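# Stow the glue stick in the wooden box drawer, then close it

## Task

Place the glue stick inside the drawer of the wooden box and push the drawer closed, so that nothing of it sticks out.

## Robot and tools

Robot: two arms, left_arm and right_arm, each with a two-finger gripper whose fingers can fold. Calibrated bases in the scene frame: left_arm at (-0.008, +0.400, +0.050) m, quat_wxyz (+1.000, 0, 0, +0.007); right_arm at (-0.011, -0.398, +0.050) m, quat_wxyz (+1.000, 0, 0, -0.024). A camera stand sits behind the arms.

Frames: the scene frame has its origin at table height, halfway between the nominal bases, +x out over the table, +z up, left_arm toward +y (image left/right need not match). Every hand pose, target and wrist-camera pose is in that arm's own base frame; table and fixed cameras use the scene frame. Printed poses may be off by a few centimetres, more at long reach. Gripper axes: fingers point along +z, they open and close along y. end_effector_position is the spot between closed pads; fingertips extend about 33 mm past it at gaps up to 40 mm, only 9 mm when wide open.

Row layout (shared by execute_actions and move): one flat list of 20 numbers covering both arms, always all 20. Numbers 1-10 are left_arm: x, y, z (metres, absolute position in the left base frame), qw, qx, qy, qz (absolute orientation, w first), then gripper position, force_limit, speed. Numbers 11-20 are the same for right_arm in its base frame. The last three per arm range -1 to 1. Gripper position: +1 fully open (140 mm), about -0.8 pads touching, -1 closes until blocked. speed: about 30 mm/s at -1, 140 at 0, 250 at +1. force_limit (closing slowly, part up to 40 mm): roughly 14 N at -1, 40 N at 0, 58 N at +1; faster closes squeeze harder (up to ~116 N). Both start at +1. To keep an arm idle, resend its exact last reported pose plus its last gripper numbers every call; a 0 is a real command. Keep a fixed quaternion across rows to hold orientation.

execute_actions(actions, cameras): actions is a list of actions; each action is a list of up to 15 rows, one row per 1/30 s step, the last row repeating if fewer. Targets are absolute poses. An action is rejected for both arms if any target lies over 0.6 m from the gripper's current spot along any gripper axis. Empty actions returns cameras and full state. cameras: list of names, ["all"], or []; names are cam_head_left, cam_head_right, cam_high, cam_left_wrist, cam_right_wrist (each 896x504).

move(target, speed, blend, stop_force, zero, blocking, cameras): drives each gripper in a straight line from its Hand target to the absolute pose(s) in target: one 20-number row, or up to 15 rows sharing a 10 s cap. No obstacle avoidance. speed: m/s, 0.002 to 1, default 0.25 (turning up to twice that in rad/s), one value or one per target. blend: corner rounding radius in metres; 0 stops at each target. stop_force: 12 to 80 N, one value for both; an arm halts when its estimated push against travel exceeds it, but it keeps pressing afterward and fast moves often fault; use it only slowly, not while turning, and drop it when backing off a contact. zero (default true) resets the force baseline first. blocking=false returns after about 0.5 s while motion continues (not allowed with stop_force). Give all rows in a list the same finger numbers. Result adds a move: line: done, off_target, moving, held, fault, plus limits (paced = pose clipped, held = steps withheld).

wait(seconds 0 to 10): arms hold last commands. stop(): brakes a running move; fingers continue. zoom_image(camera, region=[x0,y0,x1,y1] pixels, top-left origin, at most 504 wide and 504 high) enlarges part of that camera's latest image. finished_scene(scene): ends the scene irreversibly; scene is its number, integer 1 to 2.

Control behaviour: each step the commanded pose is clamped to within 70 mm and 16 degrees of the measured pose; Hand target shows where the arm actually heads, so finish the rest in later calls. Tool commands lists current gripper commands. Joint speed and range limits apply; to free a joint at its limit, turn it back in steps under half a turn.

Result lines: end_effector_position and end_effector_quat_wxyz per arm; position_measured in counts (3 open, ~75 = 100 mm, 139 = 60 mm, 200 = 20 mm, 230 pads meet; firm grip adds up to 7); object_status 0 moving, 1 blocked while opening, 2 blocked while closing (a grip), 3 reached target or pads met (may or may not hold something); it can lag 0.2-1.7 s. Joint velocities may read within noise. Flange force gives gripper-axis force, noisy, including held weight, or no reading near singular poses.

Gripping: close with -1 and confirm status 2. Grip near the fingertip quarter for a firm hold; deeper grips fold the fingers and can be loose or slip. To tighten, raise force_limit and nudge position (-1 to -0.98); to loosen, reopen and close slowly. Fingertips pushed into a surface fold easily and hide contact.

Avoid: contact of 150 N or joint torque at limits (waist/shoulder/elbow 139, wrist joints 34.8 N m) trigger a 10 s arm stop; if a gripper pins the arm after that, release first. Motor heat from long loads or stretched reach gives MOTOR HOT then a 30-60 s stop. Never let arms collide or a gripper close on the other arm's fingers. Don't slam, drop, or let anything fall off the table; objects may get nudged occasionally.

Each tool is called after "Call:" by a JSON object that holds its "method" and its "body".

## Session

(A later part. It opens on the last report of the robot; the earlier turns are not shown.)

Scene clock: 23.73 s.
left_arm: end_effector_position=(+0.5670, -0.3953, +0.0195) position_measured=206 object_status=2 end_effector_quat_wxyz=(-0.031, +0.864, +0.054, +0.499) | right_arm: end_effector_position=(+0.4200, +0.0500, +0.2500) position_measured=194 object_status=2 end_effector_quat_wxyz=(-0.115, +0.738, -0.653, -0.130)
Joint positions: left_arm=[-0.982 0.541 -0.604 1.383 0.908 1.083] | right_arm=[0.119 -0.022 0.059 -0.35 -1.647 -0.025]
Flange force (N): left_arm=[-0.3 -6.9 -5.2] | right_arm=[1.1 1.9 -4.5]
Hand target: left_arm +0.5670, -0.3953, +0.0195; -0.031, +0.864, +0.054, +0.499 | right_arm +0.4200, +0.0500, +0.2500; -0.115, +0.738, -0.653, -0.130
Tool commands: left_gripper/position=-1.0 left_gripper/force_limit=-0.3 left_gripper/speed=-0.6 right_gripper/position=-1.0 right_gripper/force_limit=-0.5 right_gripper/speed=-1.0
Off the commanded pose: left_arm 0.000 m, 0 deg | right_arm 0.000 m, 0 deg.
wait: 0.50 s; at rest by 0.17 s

Call:
{"method": "move", "body": {"target": [0.468,-0.4076,0.0195,-0.031,0.864,0.0536,0.499,-1,-0.3,-0.6,0.42,0.05,0.25,-0.115,0.738,-0.653,-0.130,-1,-0.5,-1], "speed": 0.12, "stop_force": 30, "cameras": ["all"]}}

Scene clock: 25.57 s.
left_arm: end_effector_position=(+0.4680, -0.4076, +0.0195) position_measured=206 object_status=2 end_effector_quat_wxyz=(-0.031, +0.864, +0.054, +0.499) | right_arm: end_effector_position=(+0.4200, +0.0500, +0.2500) position_measured=194 object_status=2 end_effector_quat_wxyz=(-0.115, +0.738, -0.653, -0.130)
Joint positions: left_arm=[-1.227 0.487 -0.698 1.586 1.008 1.122] | right_arm=[0.119 -0.022 0.059 -0.35 -1.647 -0.025]
Flange force (N): left_arm=[1.8 -5.8 -0.8] | right_arm=[0.8 2.6 -3.9]
Hand target: left_arm +0.4680, -0.4076, +0.0195; -0.031, +0.864, +0.054, +0.499 | right_arm +0.4200, +0.0500, +0.2500; -0.115, +0.738, -0.653, -0.130
Off the commanded pose: left_arm 0.000 m, 0 deg | right_arm 0.000 m, 0 deg.
move: done

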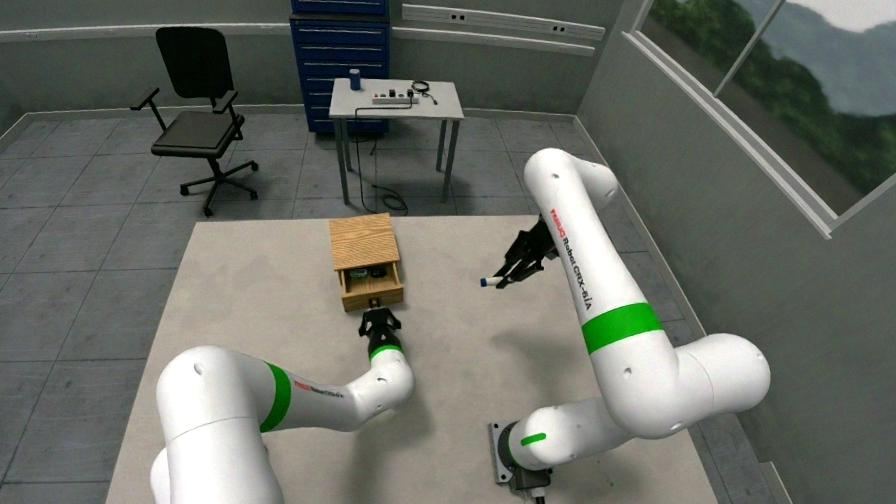

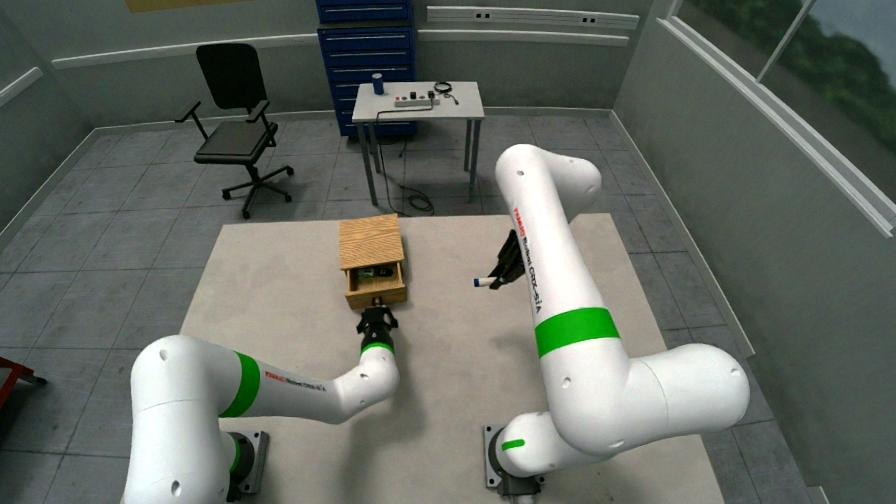

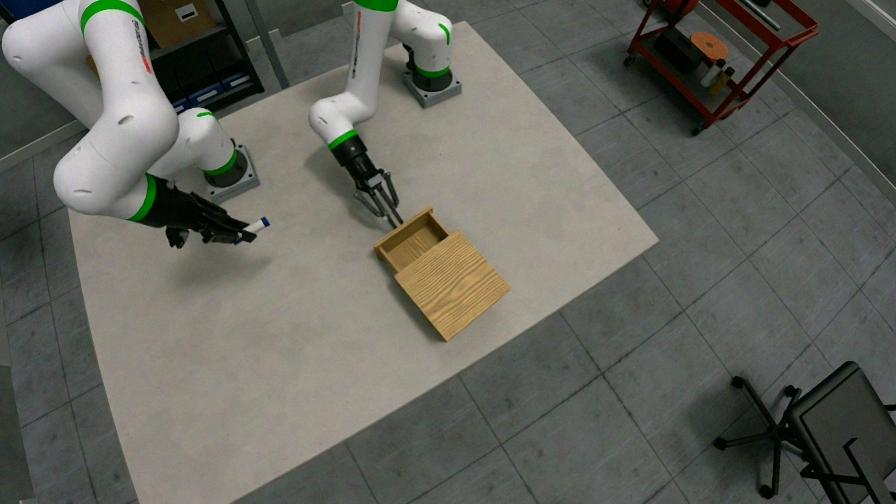

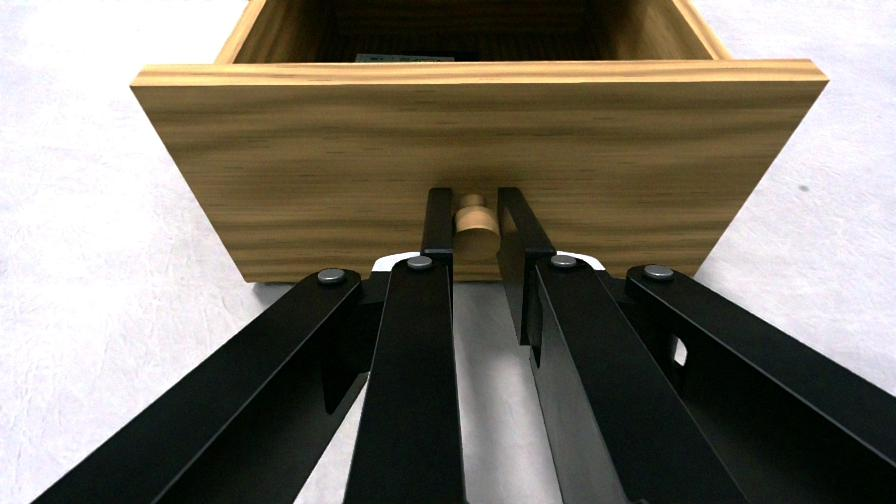

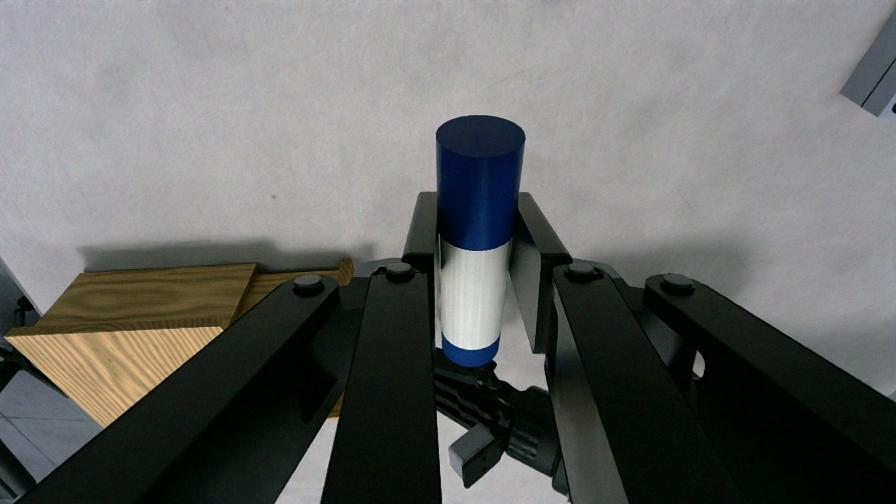

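Call:
{"method": "zoom_image", "body": {"camera": "cam_head_right", "region": [330, 205, 420, 325]}}

Call:
{"method": "zoom_image", "body": {"camera": "cam_high", "region": [350, 190, 530, 350]}}

Scaled by 4.200 from the camera's 896x504 image, which has a finer 1280x720 frame.

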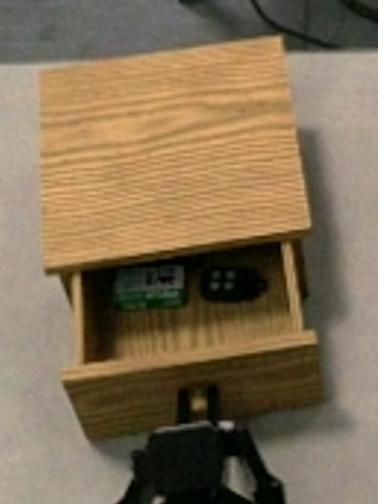

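Scaled by 2.800 from the camera's 896x504 image, which has a finer 1280x720 frame.

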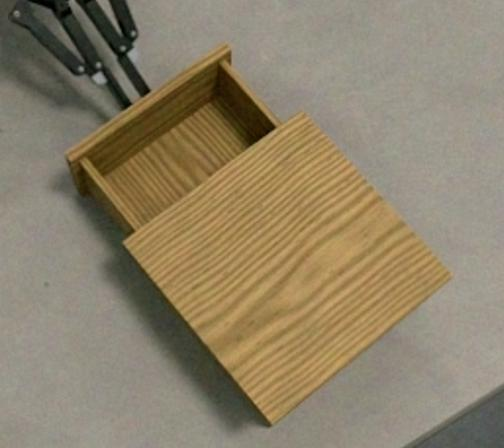

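Call:
{"method": "move", "body": {"target": [0.468,-0.4076,0.0195,-0.031,0.864,0.0536,0.499,-1,-0.3,-0.6,0.562,0.429,0.14,-0.111,0.758,-0.628,-0.134,-1,-0.5,-1], "speed": 0.3, "cameras": ["all"]}}

Scene clock: 28.17 s.
left_arm: end_effector_position=(+0.4680, -0.4076, +0.0195) position_measured=206 object_status=2 end_effector_quat_wxyz=(-0.031, +0.864, +0.054, +0.499) | right_arm: end_effector_position=(+0.5620, +0.4290, +0.1400) position_measured=194 object_status=2 end_effector_quat_wxyz=(-0.111, +0.758, -0.628, -0.134)
Joint positions: left_arm=[-1.227 0.487 -0.698 1.586 1.008 1.122] | right_arm=[0.674 0.57 0.535 -0.314 -1.376 -0.451]
Flange force (N): left_arm=[1.2 -5.7 -1.1] | right_arm=[1.2 2.2 -4.8]
Hand target: left_arm +0.4680, -0.4076, +0.0195; -0.031, +0.864, +0.054, +0.499 | right_arm +0.5620, +0.4290, +0.1400; -0.111, +0.758, -0.628, -0.134
Off the commanded pose: left_arm 0.000 m, 0 deg | right_arm 0.000 m, 0 deg.
move: done

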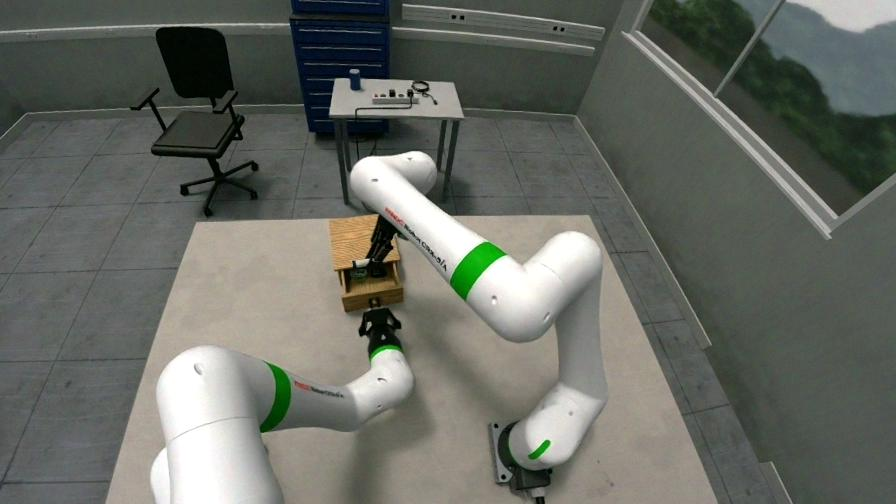

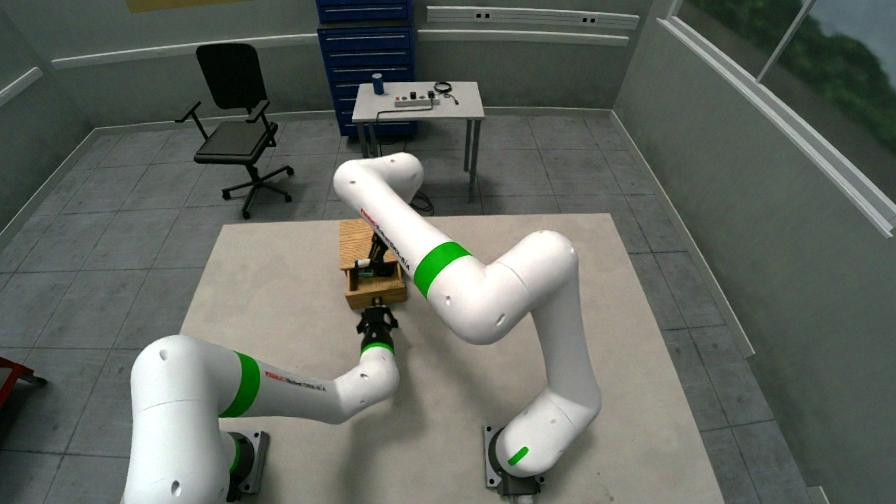

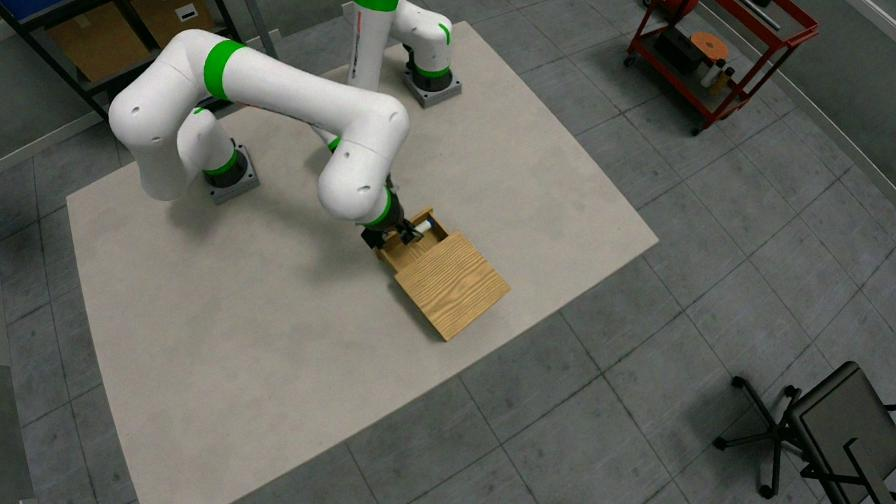

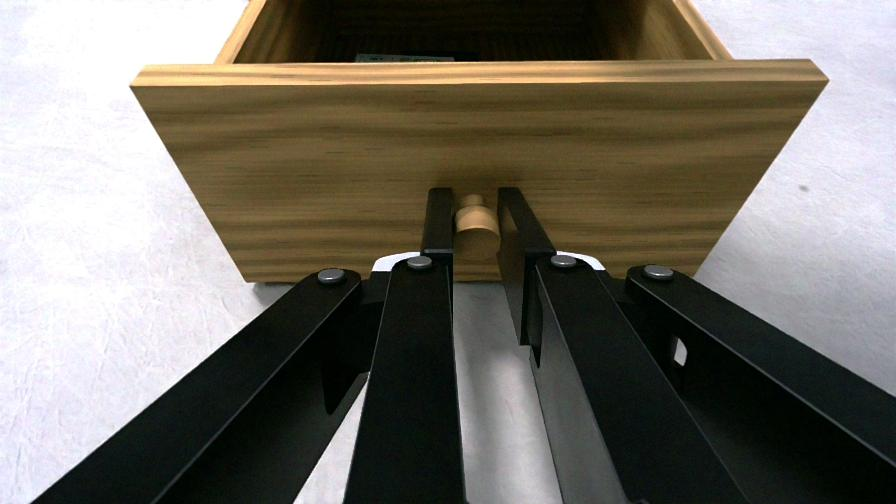

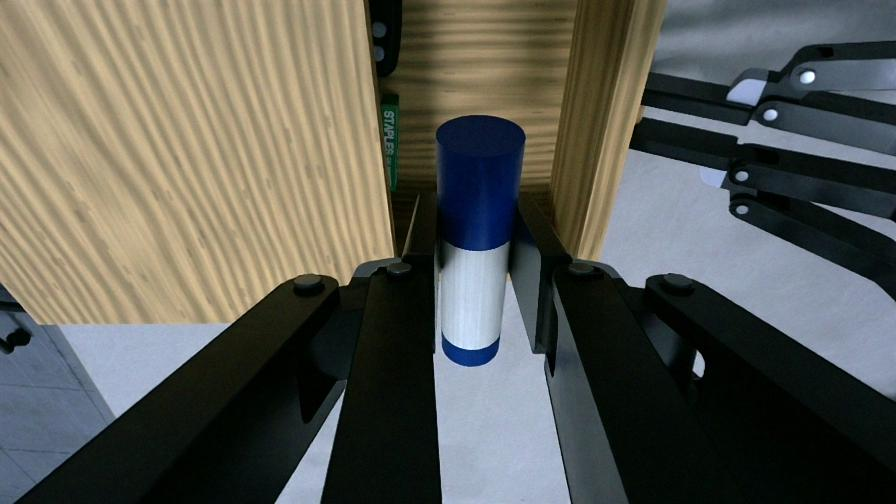

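Call:
{"method": "move", "body": {"target": [0.438,-0.4113,0.0195,-0.031,0.864,0.0536,0.499,-1,-0.3,-0.6,0.5345,0.424,0.12,-0.111,0.758,-0.628,-0.134,-1,-0.5,-1], "speed": 0.1, "stop_force": 30, "cameras": ["cam_right_wrist","cam_head_right"]}}

Scene clock: 30.23 s.
left_arm: end_effector_position=(+0.4380, -0.4113, +0.0195) position_measured=206 object_status=2 end_effector_quat_wxyz=(-0.031, +0.864, +0.054, +0.499) | right_arm: end_effector_position=(+0.5345, +0.4240, +0.1200) position_measured=194 object_status=2 end_effector_quat_wxyz=(-0.111, +0.758, -0.628, -0.134)
Joint positions: left_arm=[-1.311 0.478 -0.713 1.659 1.038 1.13] | right_arm=[0.695 0.509 0.397 -0.316 -1.297 -0.447]
Flange force (N): left_arm=[2.1 -5.7 -0.9] | right_arm=[1.5 3.0 -5.4]
Hand target: left_arm +0.4380, -0.4113, +0.0195; -0.031, +0.864, +0.054, +0.499 | right_arm +0.5345, +0.4240, +0.1200; -0.111, +0.758, -0.628, -0.134
Off the commanded pose: left_arm 0.000 m, 0 deg | right_arm 0.000 m, 0 deg.
move: done
Images, in order (width x height): cam_head_right 896x504, cam_right_wrist 896x504.

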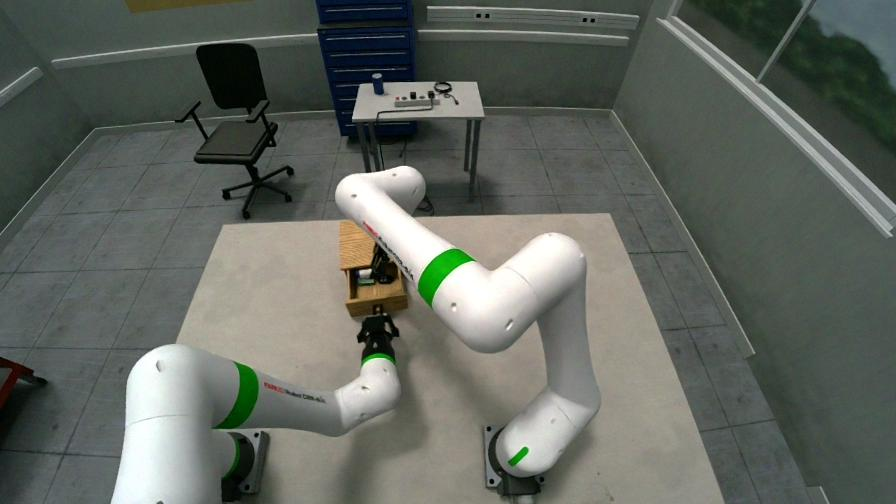

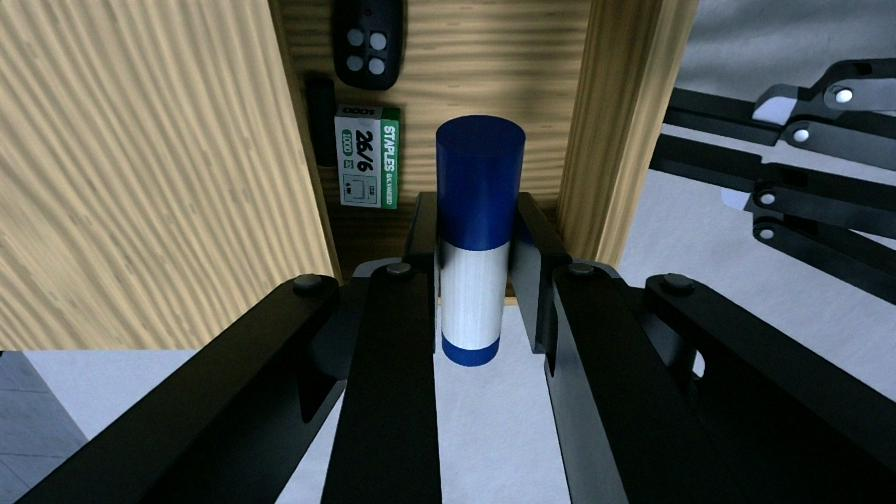

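Call:
{"method": "move", "body": {"target": [[0.438,-0.4113,0.0195,-0.031,0.864,0.0536,0.499,-1,-0.3,-0.6,0.538,0.405,0.10,-0.111,0.758,-0.628,-0.134,-1,-0.5,-1],[0.438,-0.4113,0.0195,-0.031,0.864,0.0536,0.499,-1,-0.3,-0.6,0.538,0.405,0.03,-0.111,0.758,-0.628,-0.134,-1,-0.5,-1]], "speed": 0.1, "blend": [0.005,0], "cameras": ["cam_right_wrist","cam_left_wrist","cam_high"]}}

Scene clock: 31.73 s.
left_arm: end_effector_position=(+0.4380, -0.4113, +0.0195) position_measured=206 object_status=2 end_effector_quat_wxyz=(-0.031, +0.864, +0.054, +0.499) | right_arm: end_effector_position=(+0.5380, +0.4050, +0.0300) position_measured=194 object_status=2 end_effector_quat_wxyz=(-0.111, +0.758, -0.628, -0.134)
Joint positions: left_arm=[-1.311 0.478 -0.713 1.659 1.038 1.13] | right_arm=[0.666 0.562 0.266 -0.343 -1.132 -0.355]
Flange force (N): left_arm=[2.0 -5.8 -1.0] | right_arm=[1.2 3.3 -6.3]
Hand target: left_arm +0.4380, -0.4113, +0.0195; -0.031, +0.864, +0.054, +0.499 | right_arm +0.5380, +0.4050, +0.0300; -0.111, +0.758, -0.628, -0.134
Off the commanded pose: left_arm 0.000 m, 0 deg | right_arm 0.000 m, 0 deg.
move: done
Images, in order (width x height): cam_high 896x504, cam_left_wrist 896x504, cam_right_wrist 896x504.

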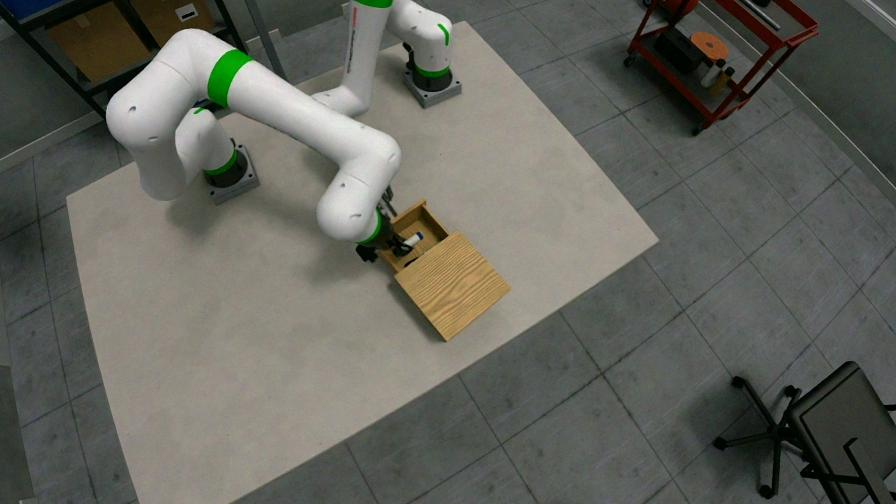

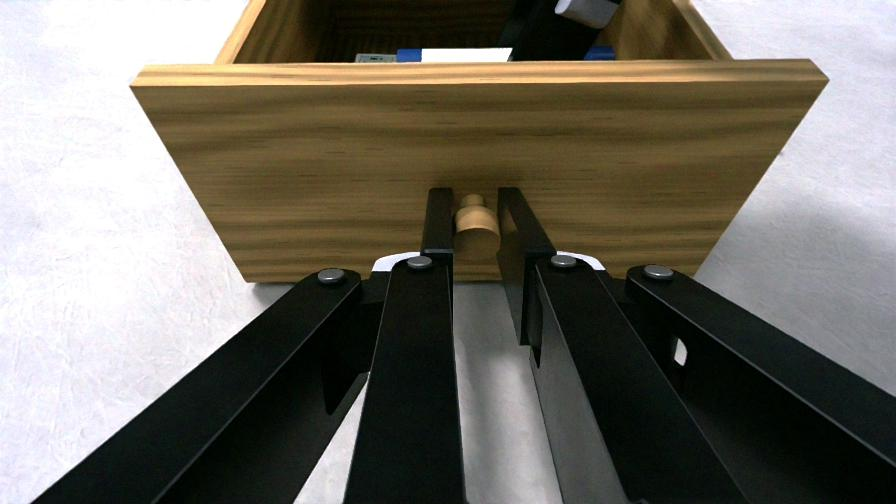

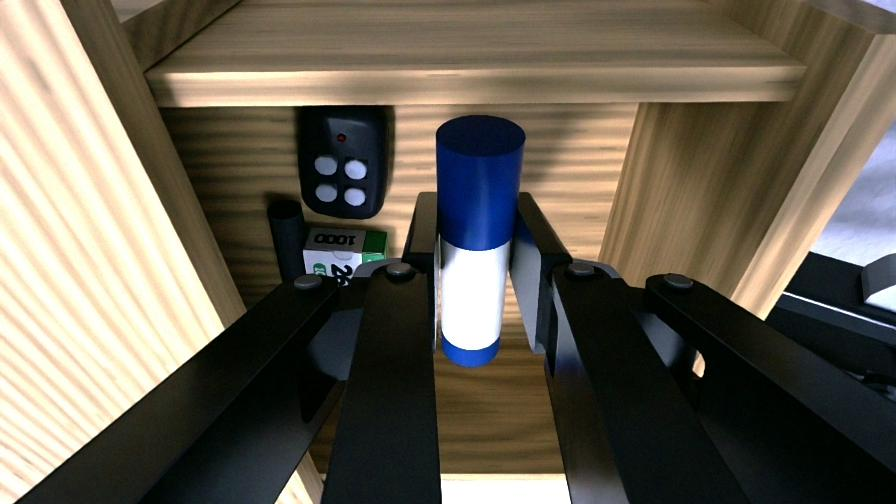

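Call:
{"method": "move", "body": {"target": [0.438,-0.4113,0.0195,-0.031,0.864,0.0536,0.499,-1,-0.3,-0.6,0.538,0.405,0.003,-0.111,0.758,-0.628,-0.134,-1,-0.5,-1], "speed": 0.025, "stop_force": 12, "cameras": ["cam_right_wrist","cam_left_wrist"]}}

Scene clock: 33.60 s.
left_arm: end_effector_position=(+0.4380, -0.4113, +0.0195) position_measured=206 object_status=2 end_effector_quat_wxyz=(-0.031, +0.864, +0.054, +0.499) | right_arm: end_effector_position=(+0.5380, +0.4050, +0.0030) position_measured=194 object_status=2 end_effector_quat_wxyz=(-0.111, +0.758, -0.628, -0.134)
Joint positions: left_arm=[-1.311 0.478 -0.713 1.659 1.038 1.13] | right_arm=[0.665 0.589 0.243 -0.351 -1.085 -0.335]
Flange force (N): left_arm=[1.9 -5.7 -1.2] | right_arm=[0.8 2.1 -5.7]
Hand target: left_arm +0.4380, -0.4113, +0.0195; -0.031, +0.864, +0.054, +0.499 | right_arm +0.5380, +0.4050, +0.0030; -0.111, +0.758, -0.628, -0.134
Off the commanded pose: left_arm 0.000 m, 0 deg | right_arm 0.000 m, 0 deg.
move: done
Images, in order (width x height): cam_left_wrist 896x504, cam_right_wrist 896x504.

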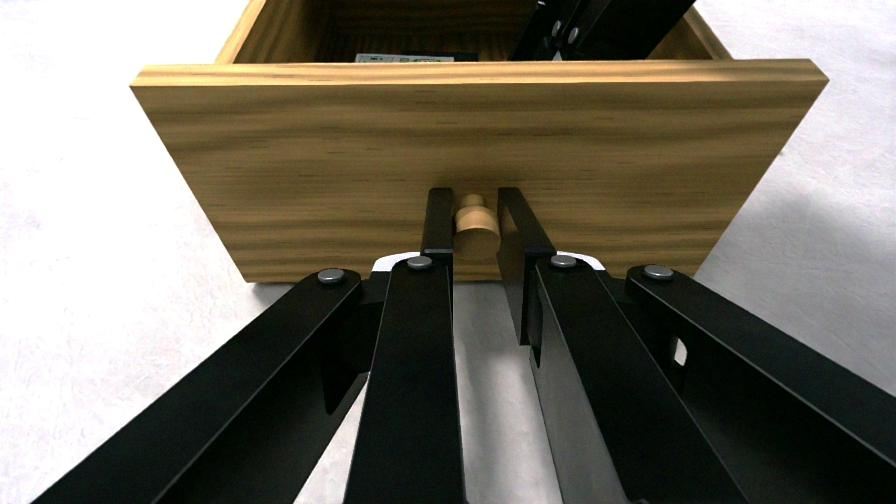

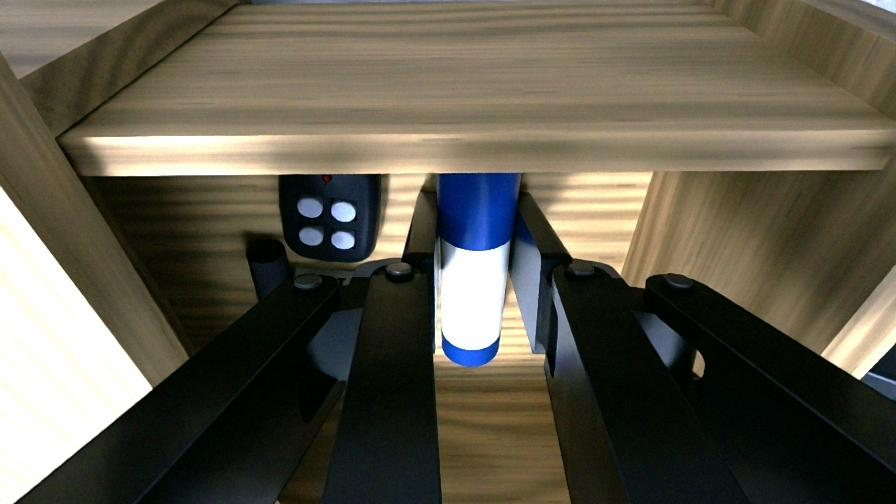

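Call:
{"method": "move", "body": {"target": [0.438,-0.4113,0.0195,-0.031,0.864,0.0536,0.499,-1,-0.3,-0.6,0.538,0.405,-0.008,-0.111,0.758,-0.628,-0.134,-1,-0.5,-1], "speed": 0.012, "stop_force": 12, "cameras": ["cam_right_wrist"]}}

Scene clock: 34.43 s.
left_arm: end_effector_position=(+0.4380, -0.4113, +0.0195) position_measured=206 object_status=2 end_effector_quat_wxyz=(-0.031, +0.864, +0.054, +0.499) | right_arm: end_effector_position=(+0.5380, +0.4050, +0.0012) position_measured=194 object_status=2 end_effector_quat_wxyz=(-0.111, +0.758, -0.628, -0.134)
Joint positions: left_arm=[-1.311 0.478 -0.713 1.659 1.038 1.13] | right_arm=[0.665 0.591 0.241 -0.352 -1.081 -0.333]
Flange force (N): left_arm=[-4.7 -5.7 8.3] | right_arm=[-4.4 7.4 -27.5]
Hand target: left_arm +0.4380, -0.4113, +0.0195; -0.031, +0.864, +0.054, +0.499 | right_arm +0.5380, +0.4050, +0.0012; -0.111, +0.758, -0.628, -0.134
Off the commanded pose: left_arm 0.000 m, 0 deg | right_arm 0.009 m, 0 deg.
move: contact (right_arm)
Images, in order (width x height): cam_right_wrist 896x504.

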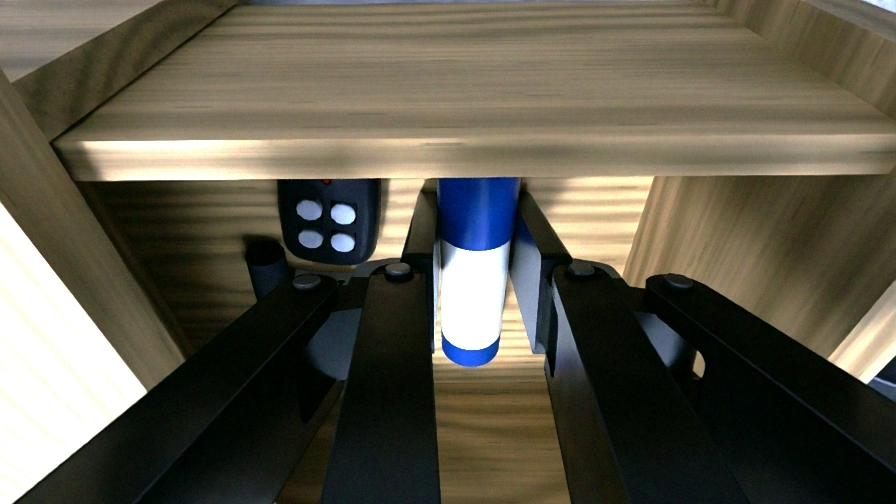

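Call:
{"method": "move", "body": {"target": [0.438,-0.4113,0.0195,-0.031,0.864,0.0536,0.499,-1,-0.3,-0.6,0.538,0.405,0.003,-0.111,0.758,-0.628,-0.134,-1,-0.5,-1], "speed": 0.05}}

Call:
{"method": "move", "body": {"target": [0.438,-0.4113,0.0195,-0.031,0.864,0.0536,0.499,-1,-0.3,-0.6,0.538,0.405,0.003,-0.111,0.758,-0.628,-0.134,-0.3,-0.5,-1], "cameras": ["cam_right_wrist"]}}

Scene clock: 35.30 s.
left_arm: end_effector_position=(+0.4380, -0.4113, +0.0195) position_measured=206 object_status=2 end_effector_quat_wxyz=(-0.031, +0.864, +0.054, +0.499) | right_arm: end_effector_position=(+0.5380, +0.4050, +0.0030) position_measured=194 object_status=2 end_effector_quat_wxyz=(-0.111, +0.758, -0.628, -0.134)
Joint positions: left_arm=[-1.311 0.478 -0.713 1.659 1.038 1.13] | right_arm=[0.665 0.589 0.243 -0.351 -1.085 -0.335]
Flange force (N): left_arm=[1.9 -5.5 -1.7] | right_arm=[1.2 2.6 -6.2]
Hand target: left_arm +0.4380, -0.4113, +0.0195; -0.031, +0.864, +0.054, +0.499 | right_arm +0.5380, +0.4050, +0.0030; -0.111, +0.758, -0.628, -0.134
Off the commanded pose: left_arm 0.000 m, 0 deg | right_arm 0.000 m, 0 deg.
move: done

Scene clock: 36.13 s.
left_arm: end_effector_position=(+0.4380, -0.4113, +0.0195) position_measured=206 object_status=2 end_effector_quat_wxyz=(-0.031, +0.864, +0.054, +0.499) | right_arm: end_effector_position=(+0.5380, +0.4050, +0.0030) position_measured=167 object_status=0 end_effector_quat_wxyz=(-0.111, +0.758, -0.628, -0.134)
Joint positions: left_arm=[-1.311 0.478 -0.713 1.659 1.038 1.13] | right_arm=[0.665 0.589 0.243 -0.351 -1.085 -0.335]
Flange force (N): left_arm=[1.4 -5.3 -1.5] | right_arm=[0.8 2.7 -6.9]
Hand target: left_arm +0.4380, -0.4113, +0.0195; -0.031, +0.864, +0.054, +0.499 | right_arm +0.5380, +0.4050, +0.0030; -0.111, +0.758, -0.628, -0.134
Off the commanded pose: left_arm 0.000 m, 0 deg | right_arm 0.000 m, 0 deg.
move: done
Images, in order (width x height): cam_right_wrist 896x504.

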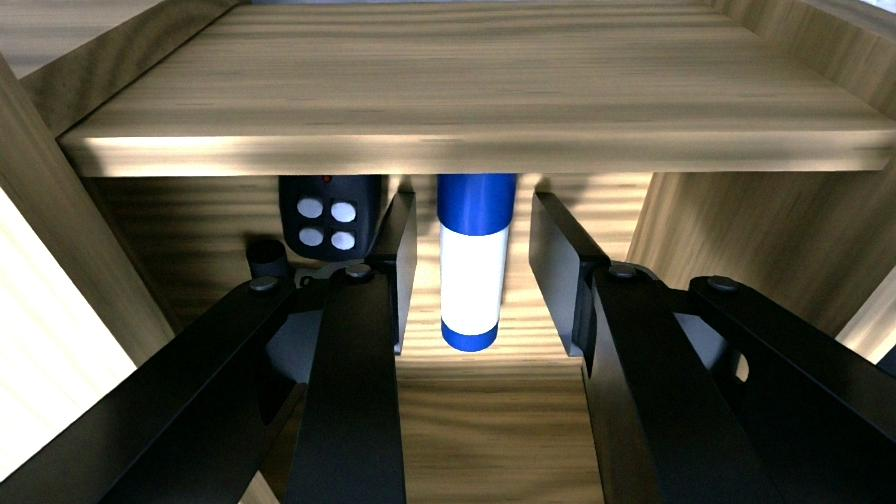

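Call:
{"method": "move", "body": {"target": [[0.438,-0.4113,0.0195,-0.031,0.864,0.0536,0.499,-1,-0.3,-0.6,0.538,0.405,0.15,-0.111,0.758,-0.628,-0.134,-0.3,-0.5,-1],[0.438,-0.4113,0.0195,-0.031,0.864,0.0536,0.499,-1,-0.3,-0.6,0.48,0.15,0.22,-0.111,0.758,-0.628,-0.134,-0.3,-0.5,-1]], "speed": [0.12,0.3], "blend": [0.02,0], "cameras": ["cam_left_wrist","cam_head_right"]}}

Call:
{"method": "zoom_image", "body": {"camera": "cam_head_right", "region": [330, 205, 420, 325]}}

Scene clock: 40.00 s.
left_arm: end_effector_position=(+0.4380, -0.4113, +0.0195) position_measured=206 object_status=2 end_effector_quat_wxyz=(-0.031, +0.864, +0.054, +0.499) | right_arm: end_effector_position=(+0.4800, +0.1500, +0.2200) position_measured=167 object_status=3 end_effector_quat_wxyz=(-0.111, +0.758, -0.628, -0.134)
Joint positions: left_arm=[-1.311 0.478 -0.713 1.659 1.038 1.13] | right_arm=[0.305 0.141 0.161 -0.348 -1.549 -0.117]
Flange force (N): left_arm=[1.3 -5.3 -1.6] | right_arm=[0.1 3.8 -3.6]
Hand target: left_arm +0.4380, -0.4113, +0.0195; -0.031, +0.864, +0.054, +0.499 | right_arm +0.4800, +0.1500, +0.2200; -0.111, +0.758, -0.628, -0.134
Off the commanded pose: left_arm 0.000 m, 0 deg | right_arm 0.000 m, 0 deg.
move: done
Images, in order (width x height): cam_head_right 896x504, cam_left_wrist 896x504.

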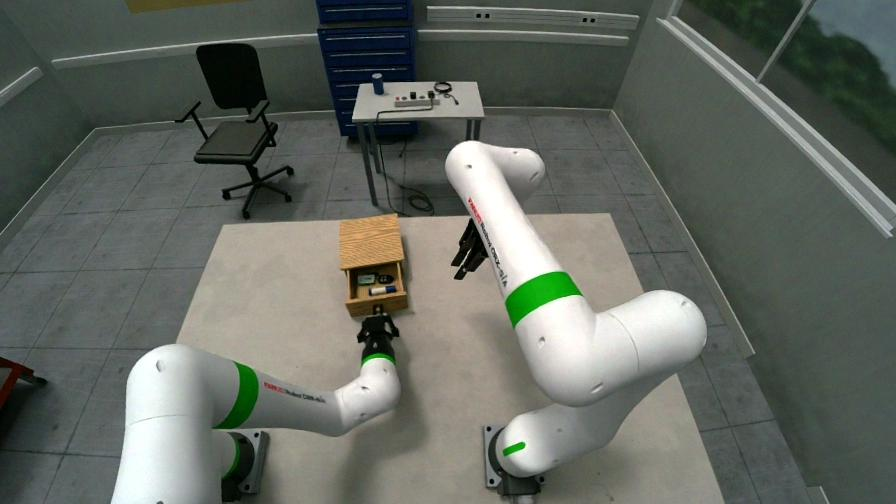

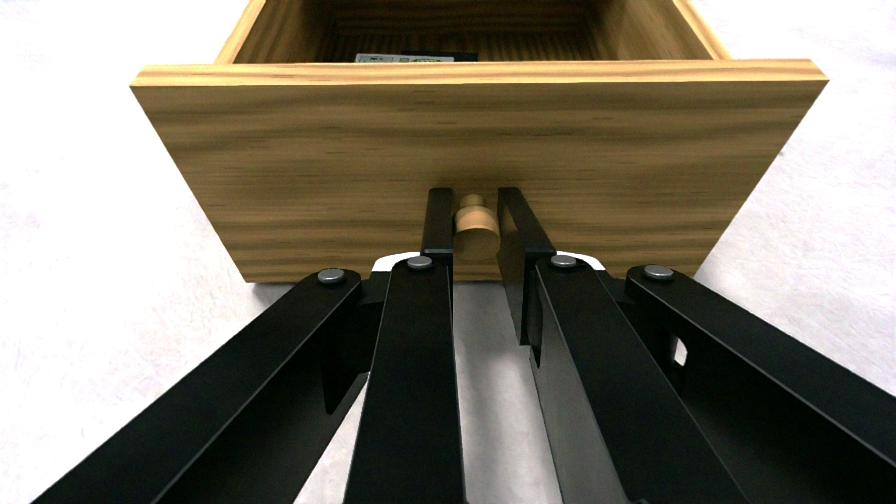

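Scaled by 4.200 from the camera's 896x504 image, which has a finer 1280x720 frame.

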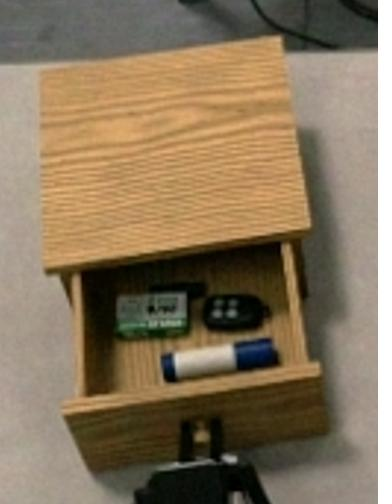

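Call:
{"method": "move", "body": {"target": [0.5635,-0.3957,0.0195,-0.031,0.864,0.0536,0.499,-1,-0.3,-0.6,0.48,0.15,0.22,-0.111,0.758,-0.628,-0.134,-0.3,-0.5,-1], "speed": 0.1, "stop_force": 25}}

Call:
{"method": "move", "body": {"target": [0.573,-0.3946,0.0195,-0.031,0.864,0.0536,0.499,-1,-0.3,-0.6,0.48,0.15,0.22,-0.111,0.758,-0.628,-0.134,-0.3,-0.5,-1], "speed": 0.012, "stop_force": 12, "cameras": ["cam_left_wrist"]}}

Scene clock: 42.27 s.
left_arm: end_effector_position=(+0.5635, -0.3957, +0.0195) position_measured=206 object_status=2 end_effector_quat_wxyz=(-0.031, +0.864, +0.054, +0.499) | right_arm: end_effector_position=(+0.4800, +0.1500, +0.2200) position_measured=167 object_status=3 end_effector_quat_wxyz=(-0.111, +0.758, -0.628, -0.134)
Joint positions: left_arm=[-0.989 0.539 -0.608 1.389 0.911 1.085] | right_arm=[0.305 0.141 0.161 -0.347 -1.549 -0.117]
Flange force (N): left_arm=[-0.6 -9.2 -4.3] | right_arm=[0.7 3.1 -4.6]
Hand target: left_arm +0.5635, -0.3957, +0.0195; -0.031, +0.864, +0.054, +0.499 | right_arm +0.4800, +0.1500, +0.2200; -0.111, +0.758, -0.628, -0.134
Off the commanded pose: left_arm 0.000 m, 0 deg | right_arm 0.000 m, 0 deg.
move: done

Scene clock: 43.70 s.
left_arm: end_effector_position=(+0.5730, -0.3946, +0.0195) position_measured=206 object_status=2 end_effector_quat_wxyz=(-0.031, +0.864, +0.054, +0.499) | right_arm: end_effector_position=(+0.4800, +0.1500, +0.2200) position_measured=167 object_status=3 end_effector_quat_wxyz=(-0.111, +0.758, -0.628, -0.134)
Joint positions: left_arm=[-0.968 0.545 -0.596 1.373 0.902 1.08] | right_arm=[0.305 0.141 0.161 -0.347 -1.549 -0.117]
Flange force (N): left_arm=[-2.8 -6.0 -12.5] | right_arm=[1.0 2.4 -4.9]
Hand target: left_arm +0.5730, -0.3946, +0.0195; -0.031, +0.864, +0.054, +0.499 | right_arm +0.4800, +0.1500, +0.2200; -0.111, +0.758, -0.628, -0.134
Off the commanded pose: left_arm 0.000 m, 0 deg | right_arm 0.000 m, 0 deg.
move: done
Images, in order (width x height): cam_left_wrist 896x504.

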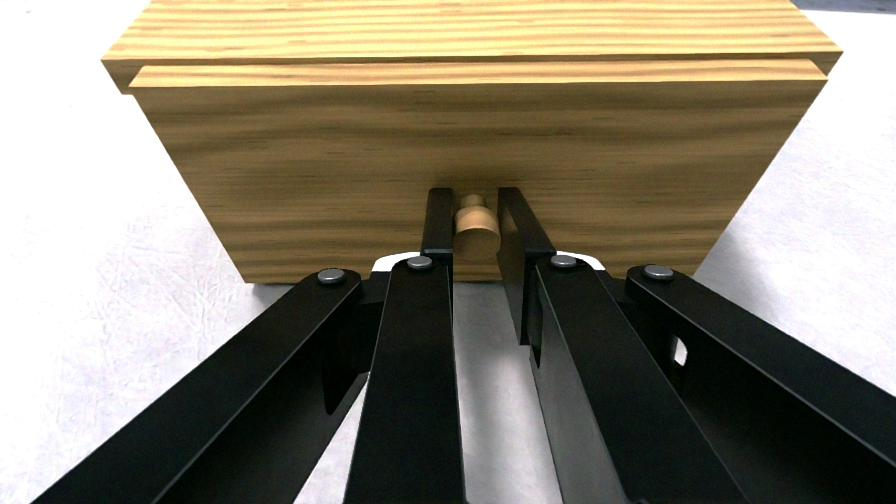

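Call:
{"method": "move", "body": {"target": [0.573,-0.3946,0.0195,-0.031,0.864,0.0536,0.499,-0.3,-0.3,-0.6,0.48,0.15,0.22,-0.111,0.758,-0.628,-0.134,-0.3,-0.5,-1]}}

Call:
{"method": "move", "body": {"target": [0.47,-0.407,0.07,-0.031,0.864,0.0536,0.499,-0.3,-0.3,-0.6,0.48,0.15,0.22,-0.111,0.758,-0.628,-0.134,-0.3,-0.5,-1], "speed": 0.15, "cameras": ["all"]}}

Call:
{"method": "zoom_image", "body": {"camera": "cam_high", "region": [350, 190, 530, 350]}}

Scene clock: 44.53 s.
left_arm: end_effector_position=(+0.5730, -0.3946, +0.0195) position_measured=167 object_status=0 end_effector_quat_wxyz=(-0.031, +0.864, +0.054, +0.499) | right_arm: end_effector_position=(+0.4800, +0.1500, +0.2200) position_measured=167 object_status=3 end_effector_quat_wxyz=(-0.111, +0.758, -0.628, -0.134)
Joint positions: left_arm=[-0.968 0.545 -0.596 1.373 0.902 1.08] | right_arm=[0.305 0.141 0.161 -0.347 -1.549 -0.117]
Flange force (N): left_arm=[1.8 -4.9 -3.7] | right_arm=[0.7 2.8 -4.7]
Hand target: left_arm +0.5730, -0.3946, +0.0195; -0.031, +0.864, +0.054, +0.499 | right_arm +0.4800, +0.1500, +0.2200; -0.111, +0.758, -0.628, -0.134
Off the commanded pose: left_arm 0.000 m, 0 deg | right_arm 0.000 m, 0 deg.
move: done

Scene clock: 45.70 s.
left_arm: end_effector_position=(+0.4700, -0.4068, +0.0699) position_measured=167 object_status=3 end_effector_quat_wxyz=(-0.031, +0.864, +0.054, +0.499) | right_arm: end_effector_position=(+0.4800, +0.1500, +0.2200) position_measured=167 object_status=3 end_effector_quat_wxyz=(-0.111, +0.758, -0.628, -0.134)
Joint positions: left_arm=[-1.247 0.389 -0.685 1.673 1.022 0.991] | right_arm=[0.305 0.141 0.161 -0.347 -1.549 -0.117]
Flange force (N): left_arm=[2.2 -5.9 -2.3] | right_arm=[1.0 2.5 -4.8]
Hand target: left_arm +0.4700, -0.4070, +0.0700; -0.031, +0.864, +0.054, +0.499 | right_arm +0.4800, +0.1500, +0.2200; -0.111, +0.758, -0.628, -0.134
Off the commanded pose: left_arm 0.000 m, 0 deg | right_arm 0.000 m, 0 deg.
move: done

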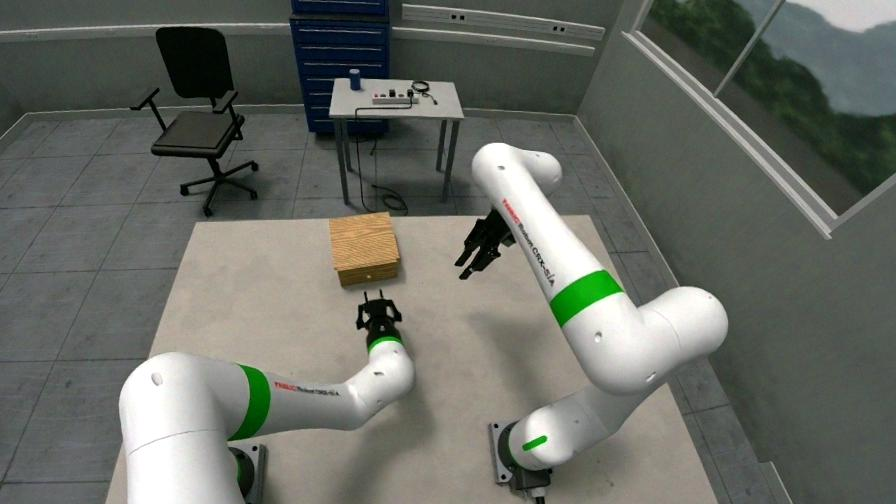

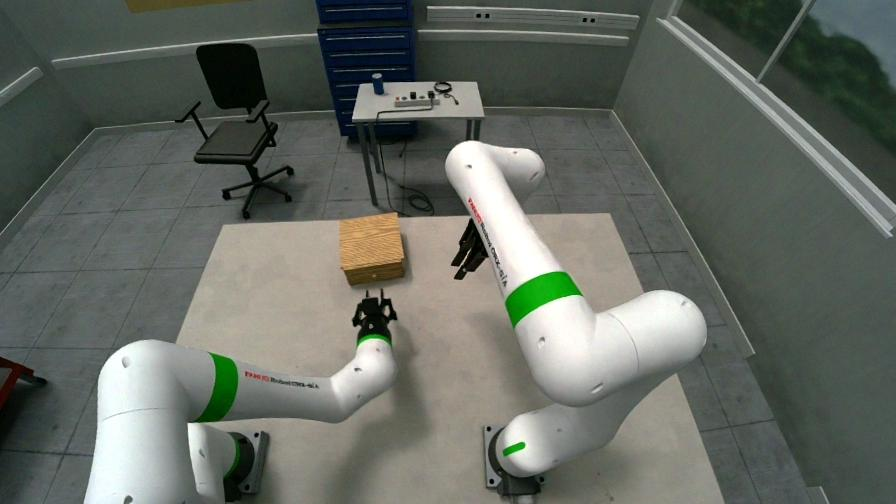

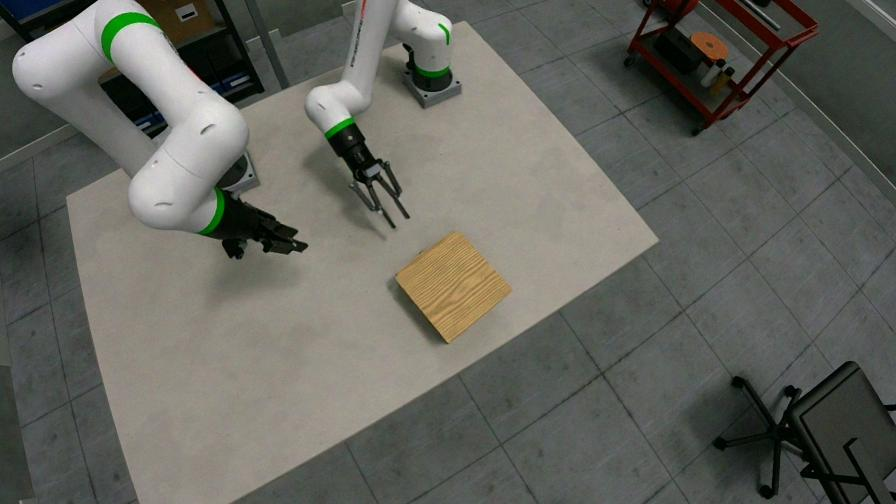

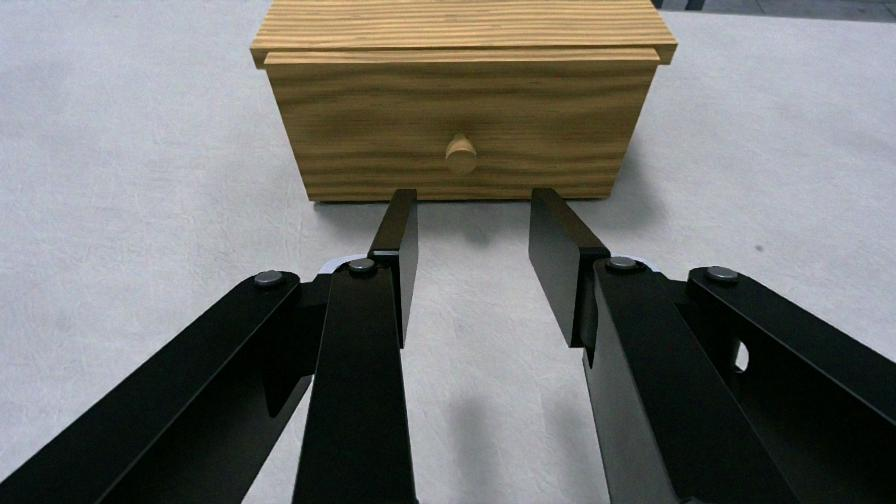

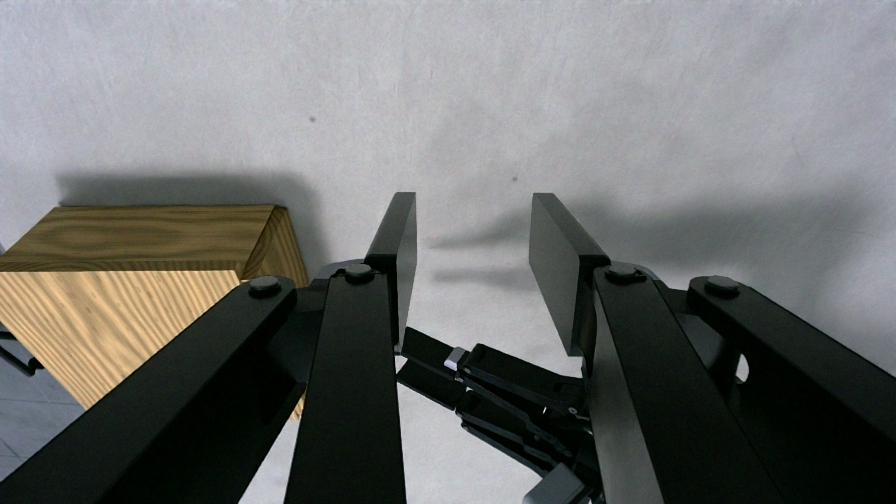

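Scaled by 2.800 from the camera's 896x504 image, which has a finer 1280x720 frame.

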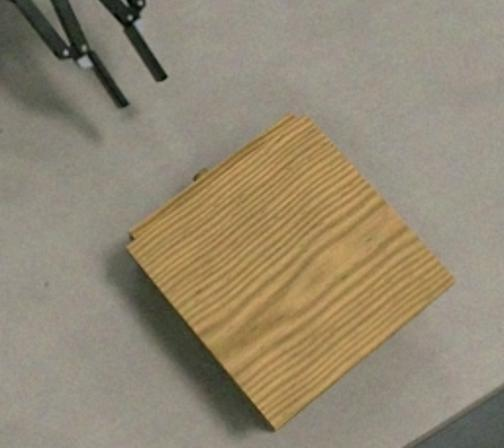

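Call:
{"method": "finished_scene", "body": {"scene": 1}}

The scene is finished: the task was done.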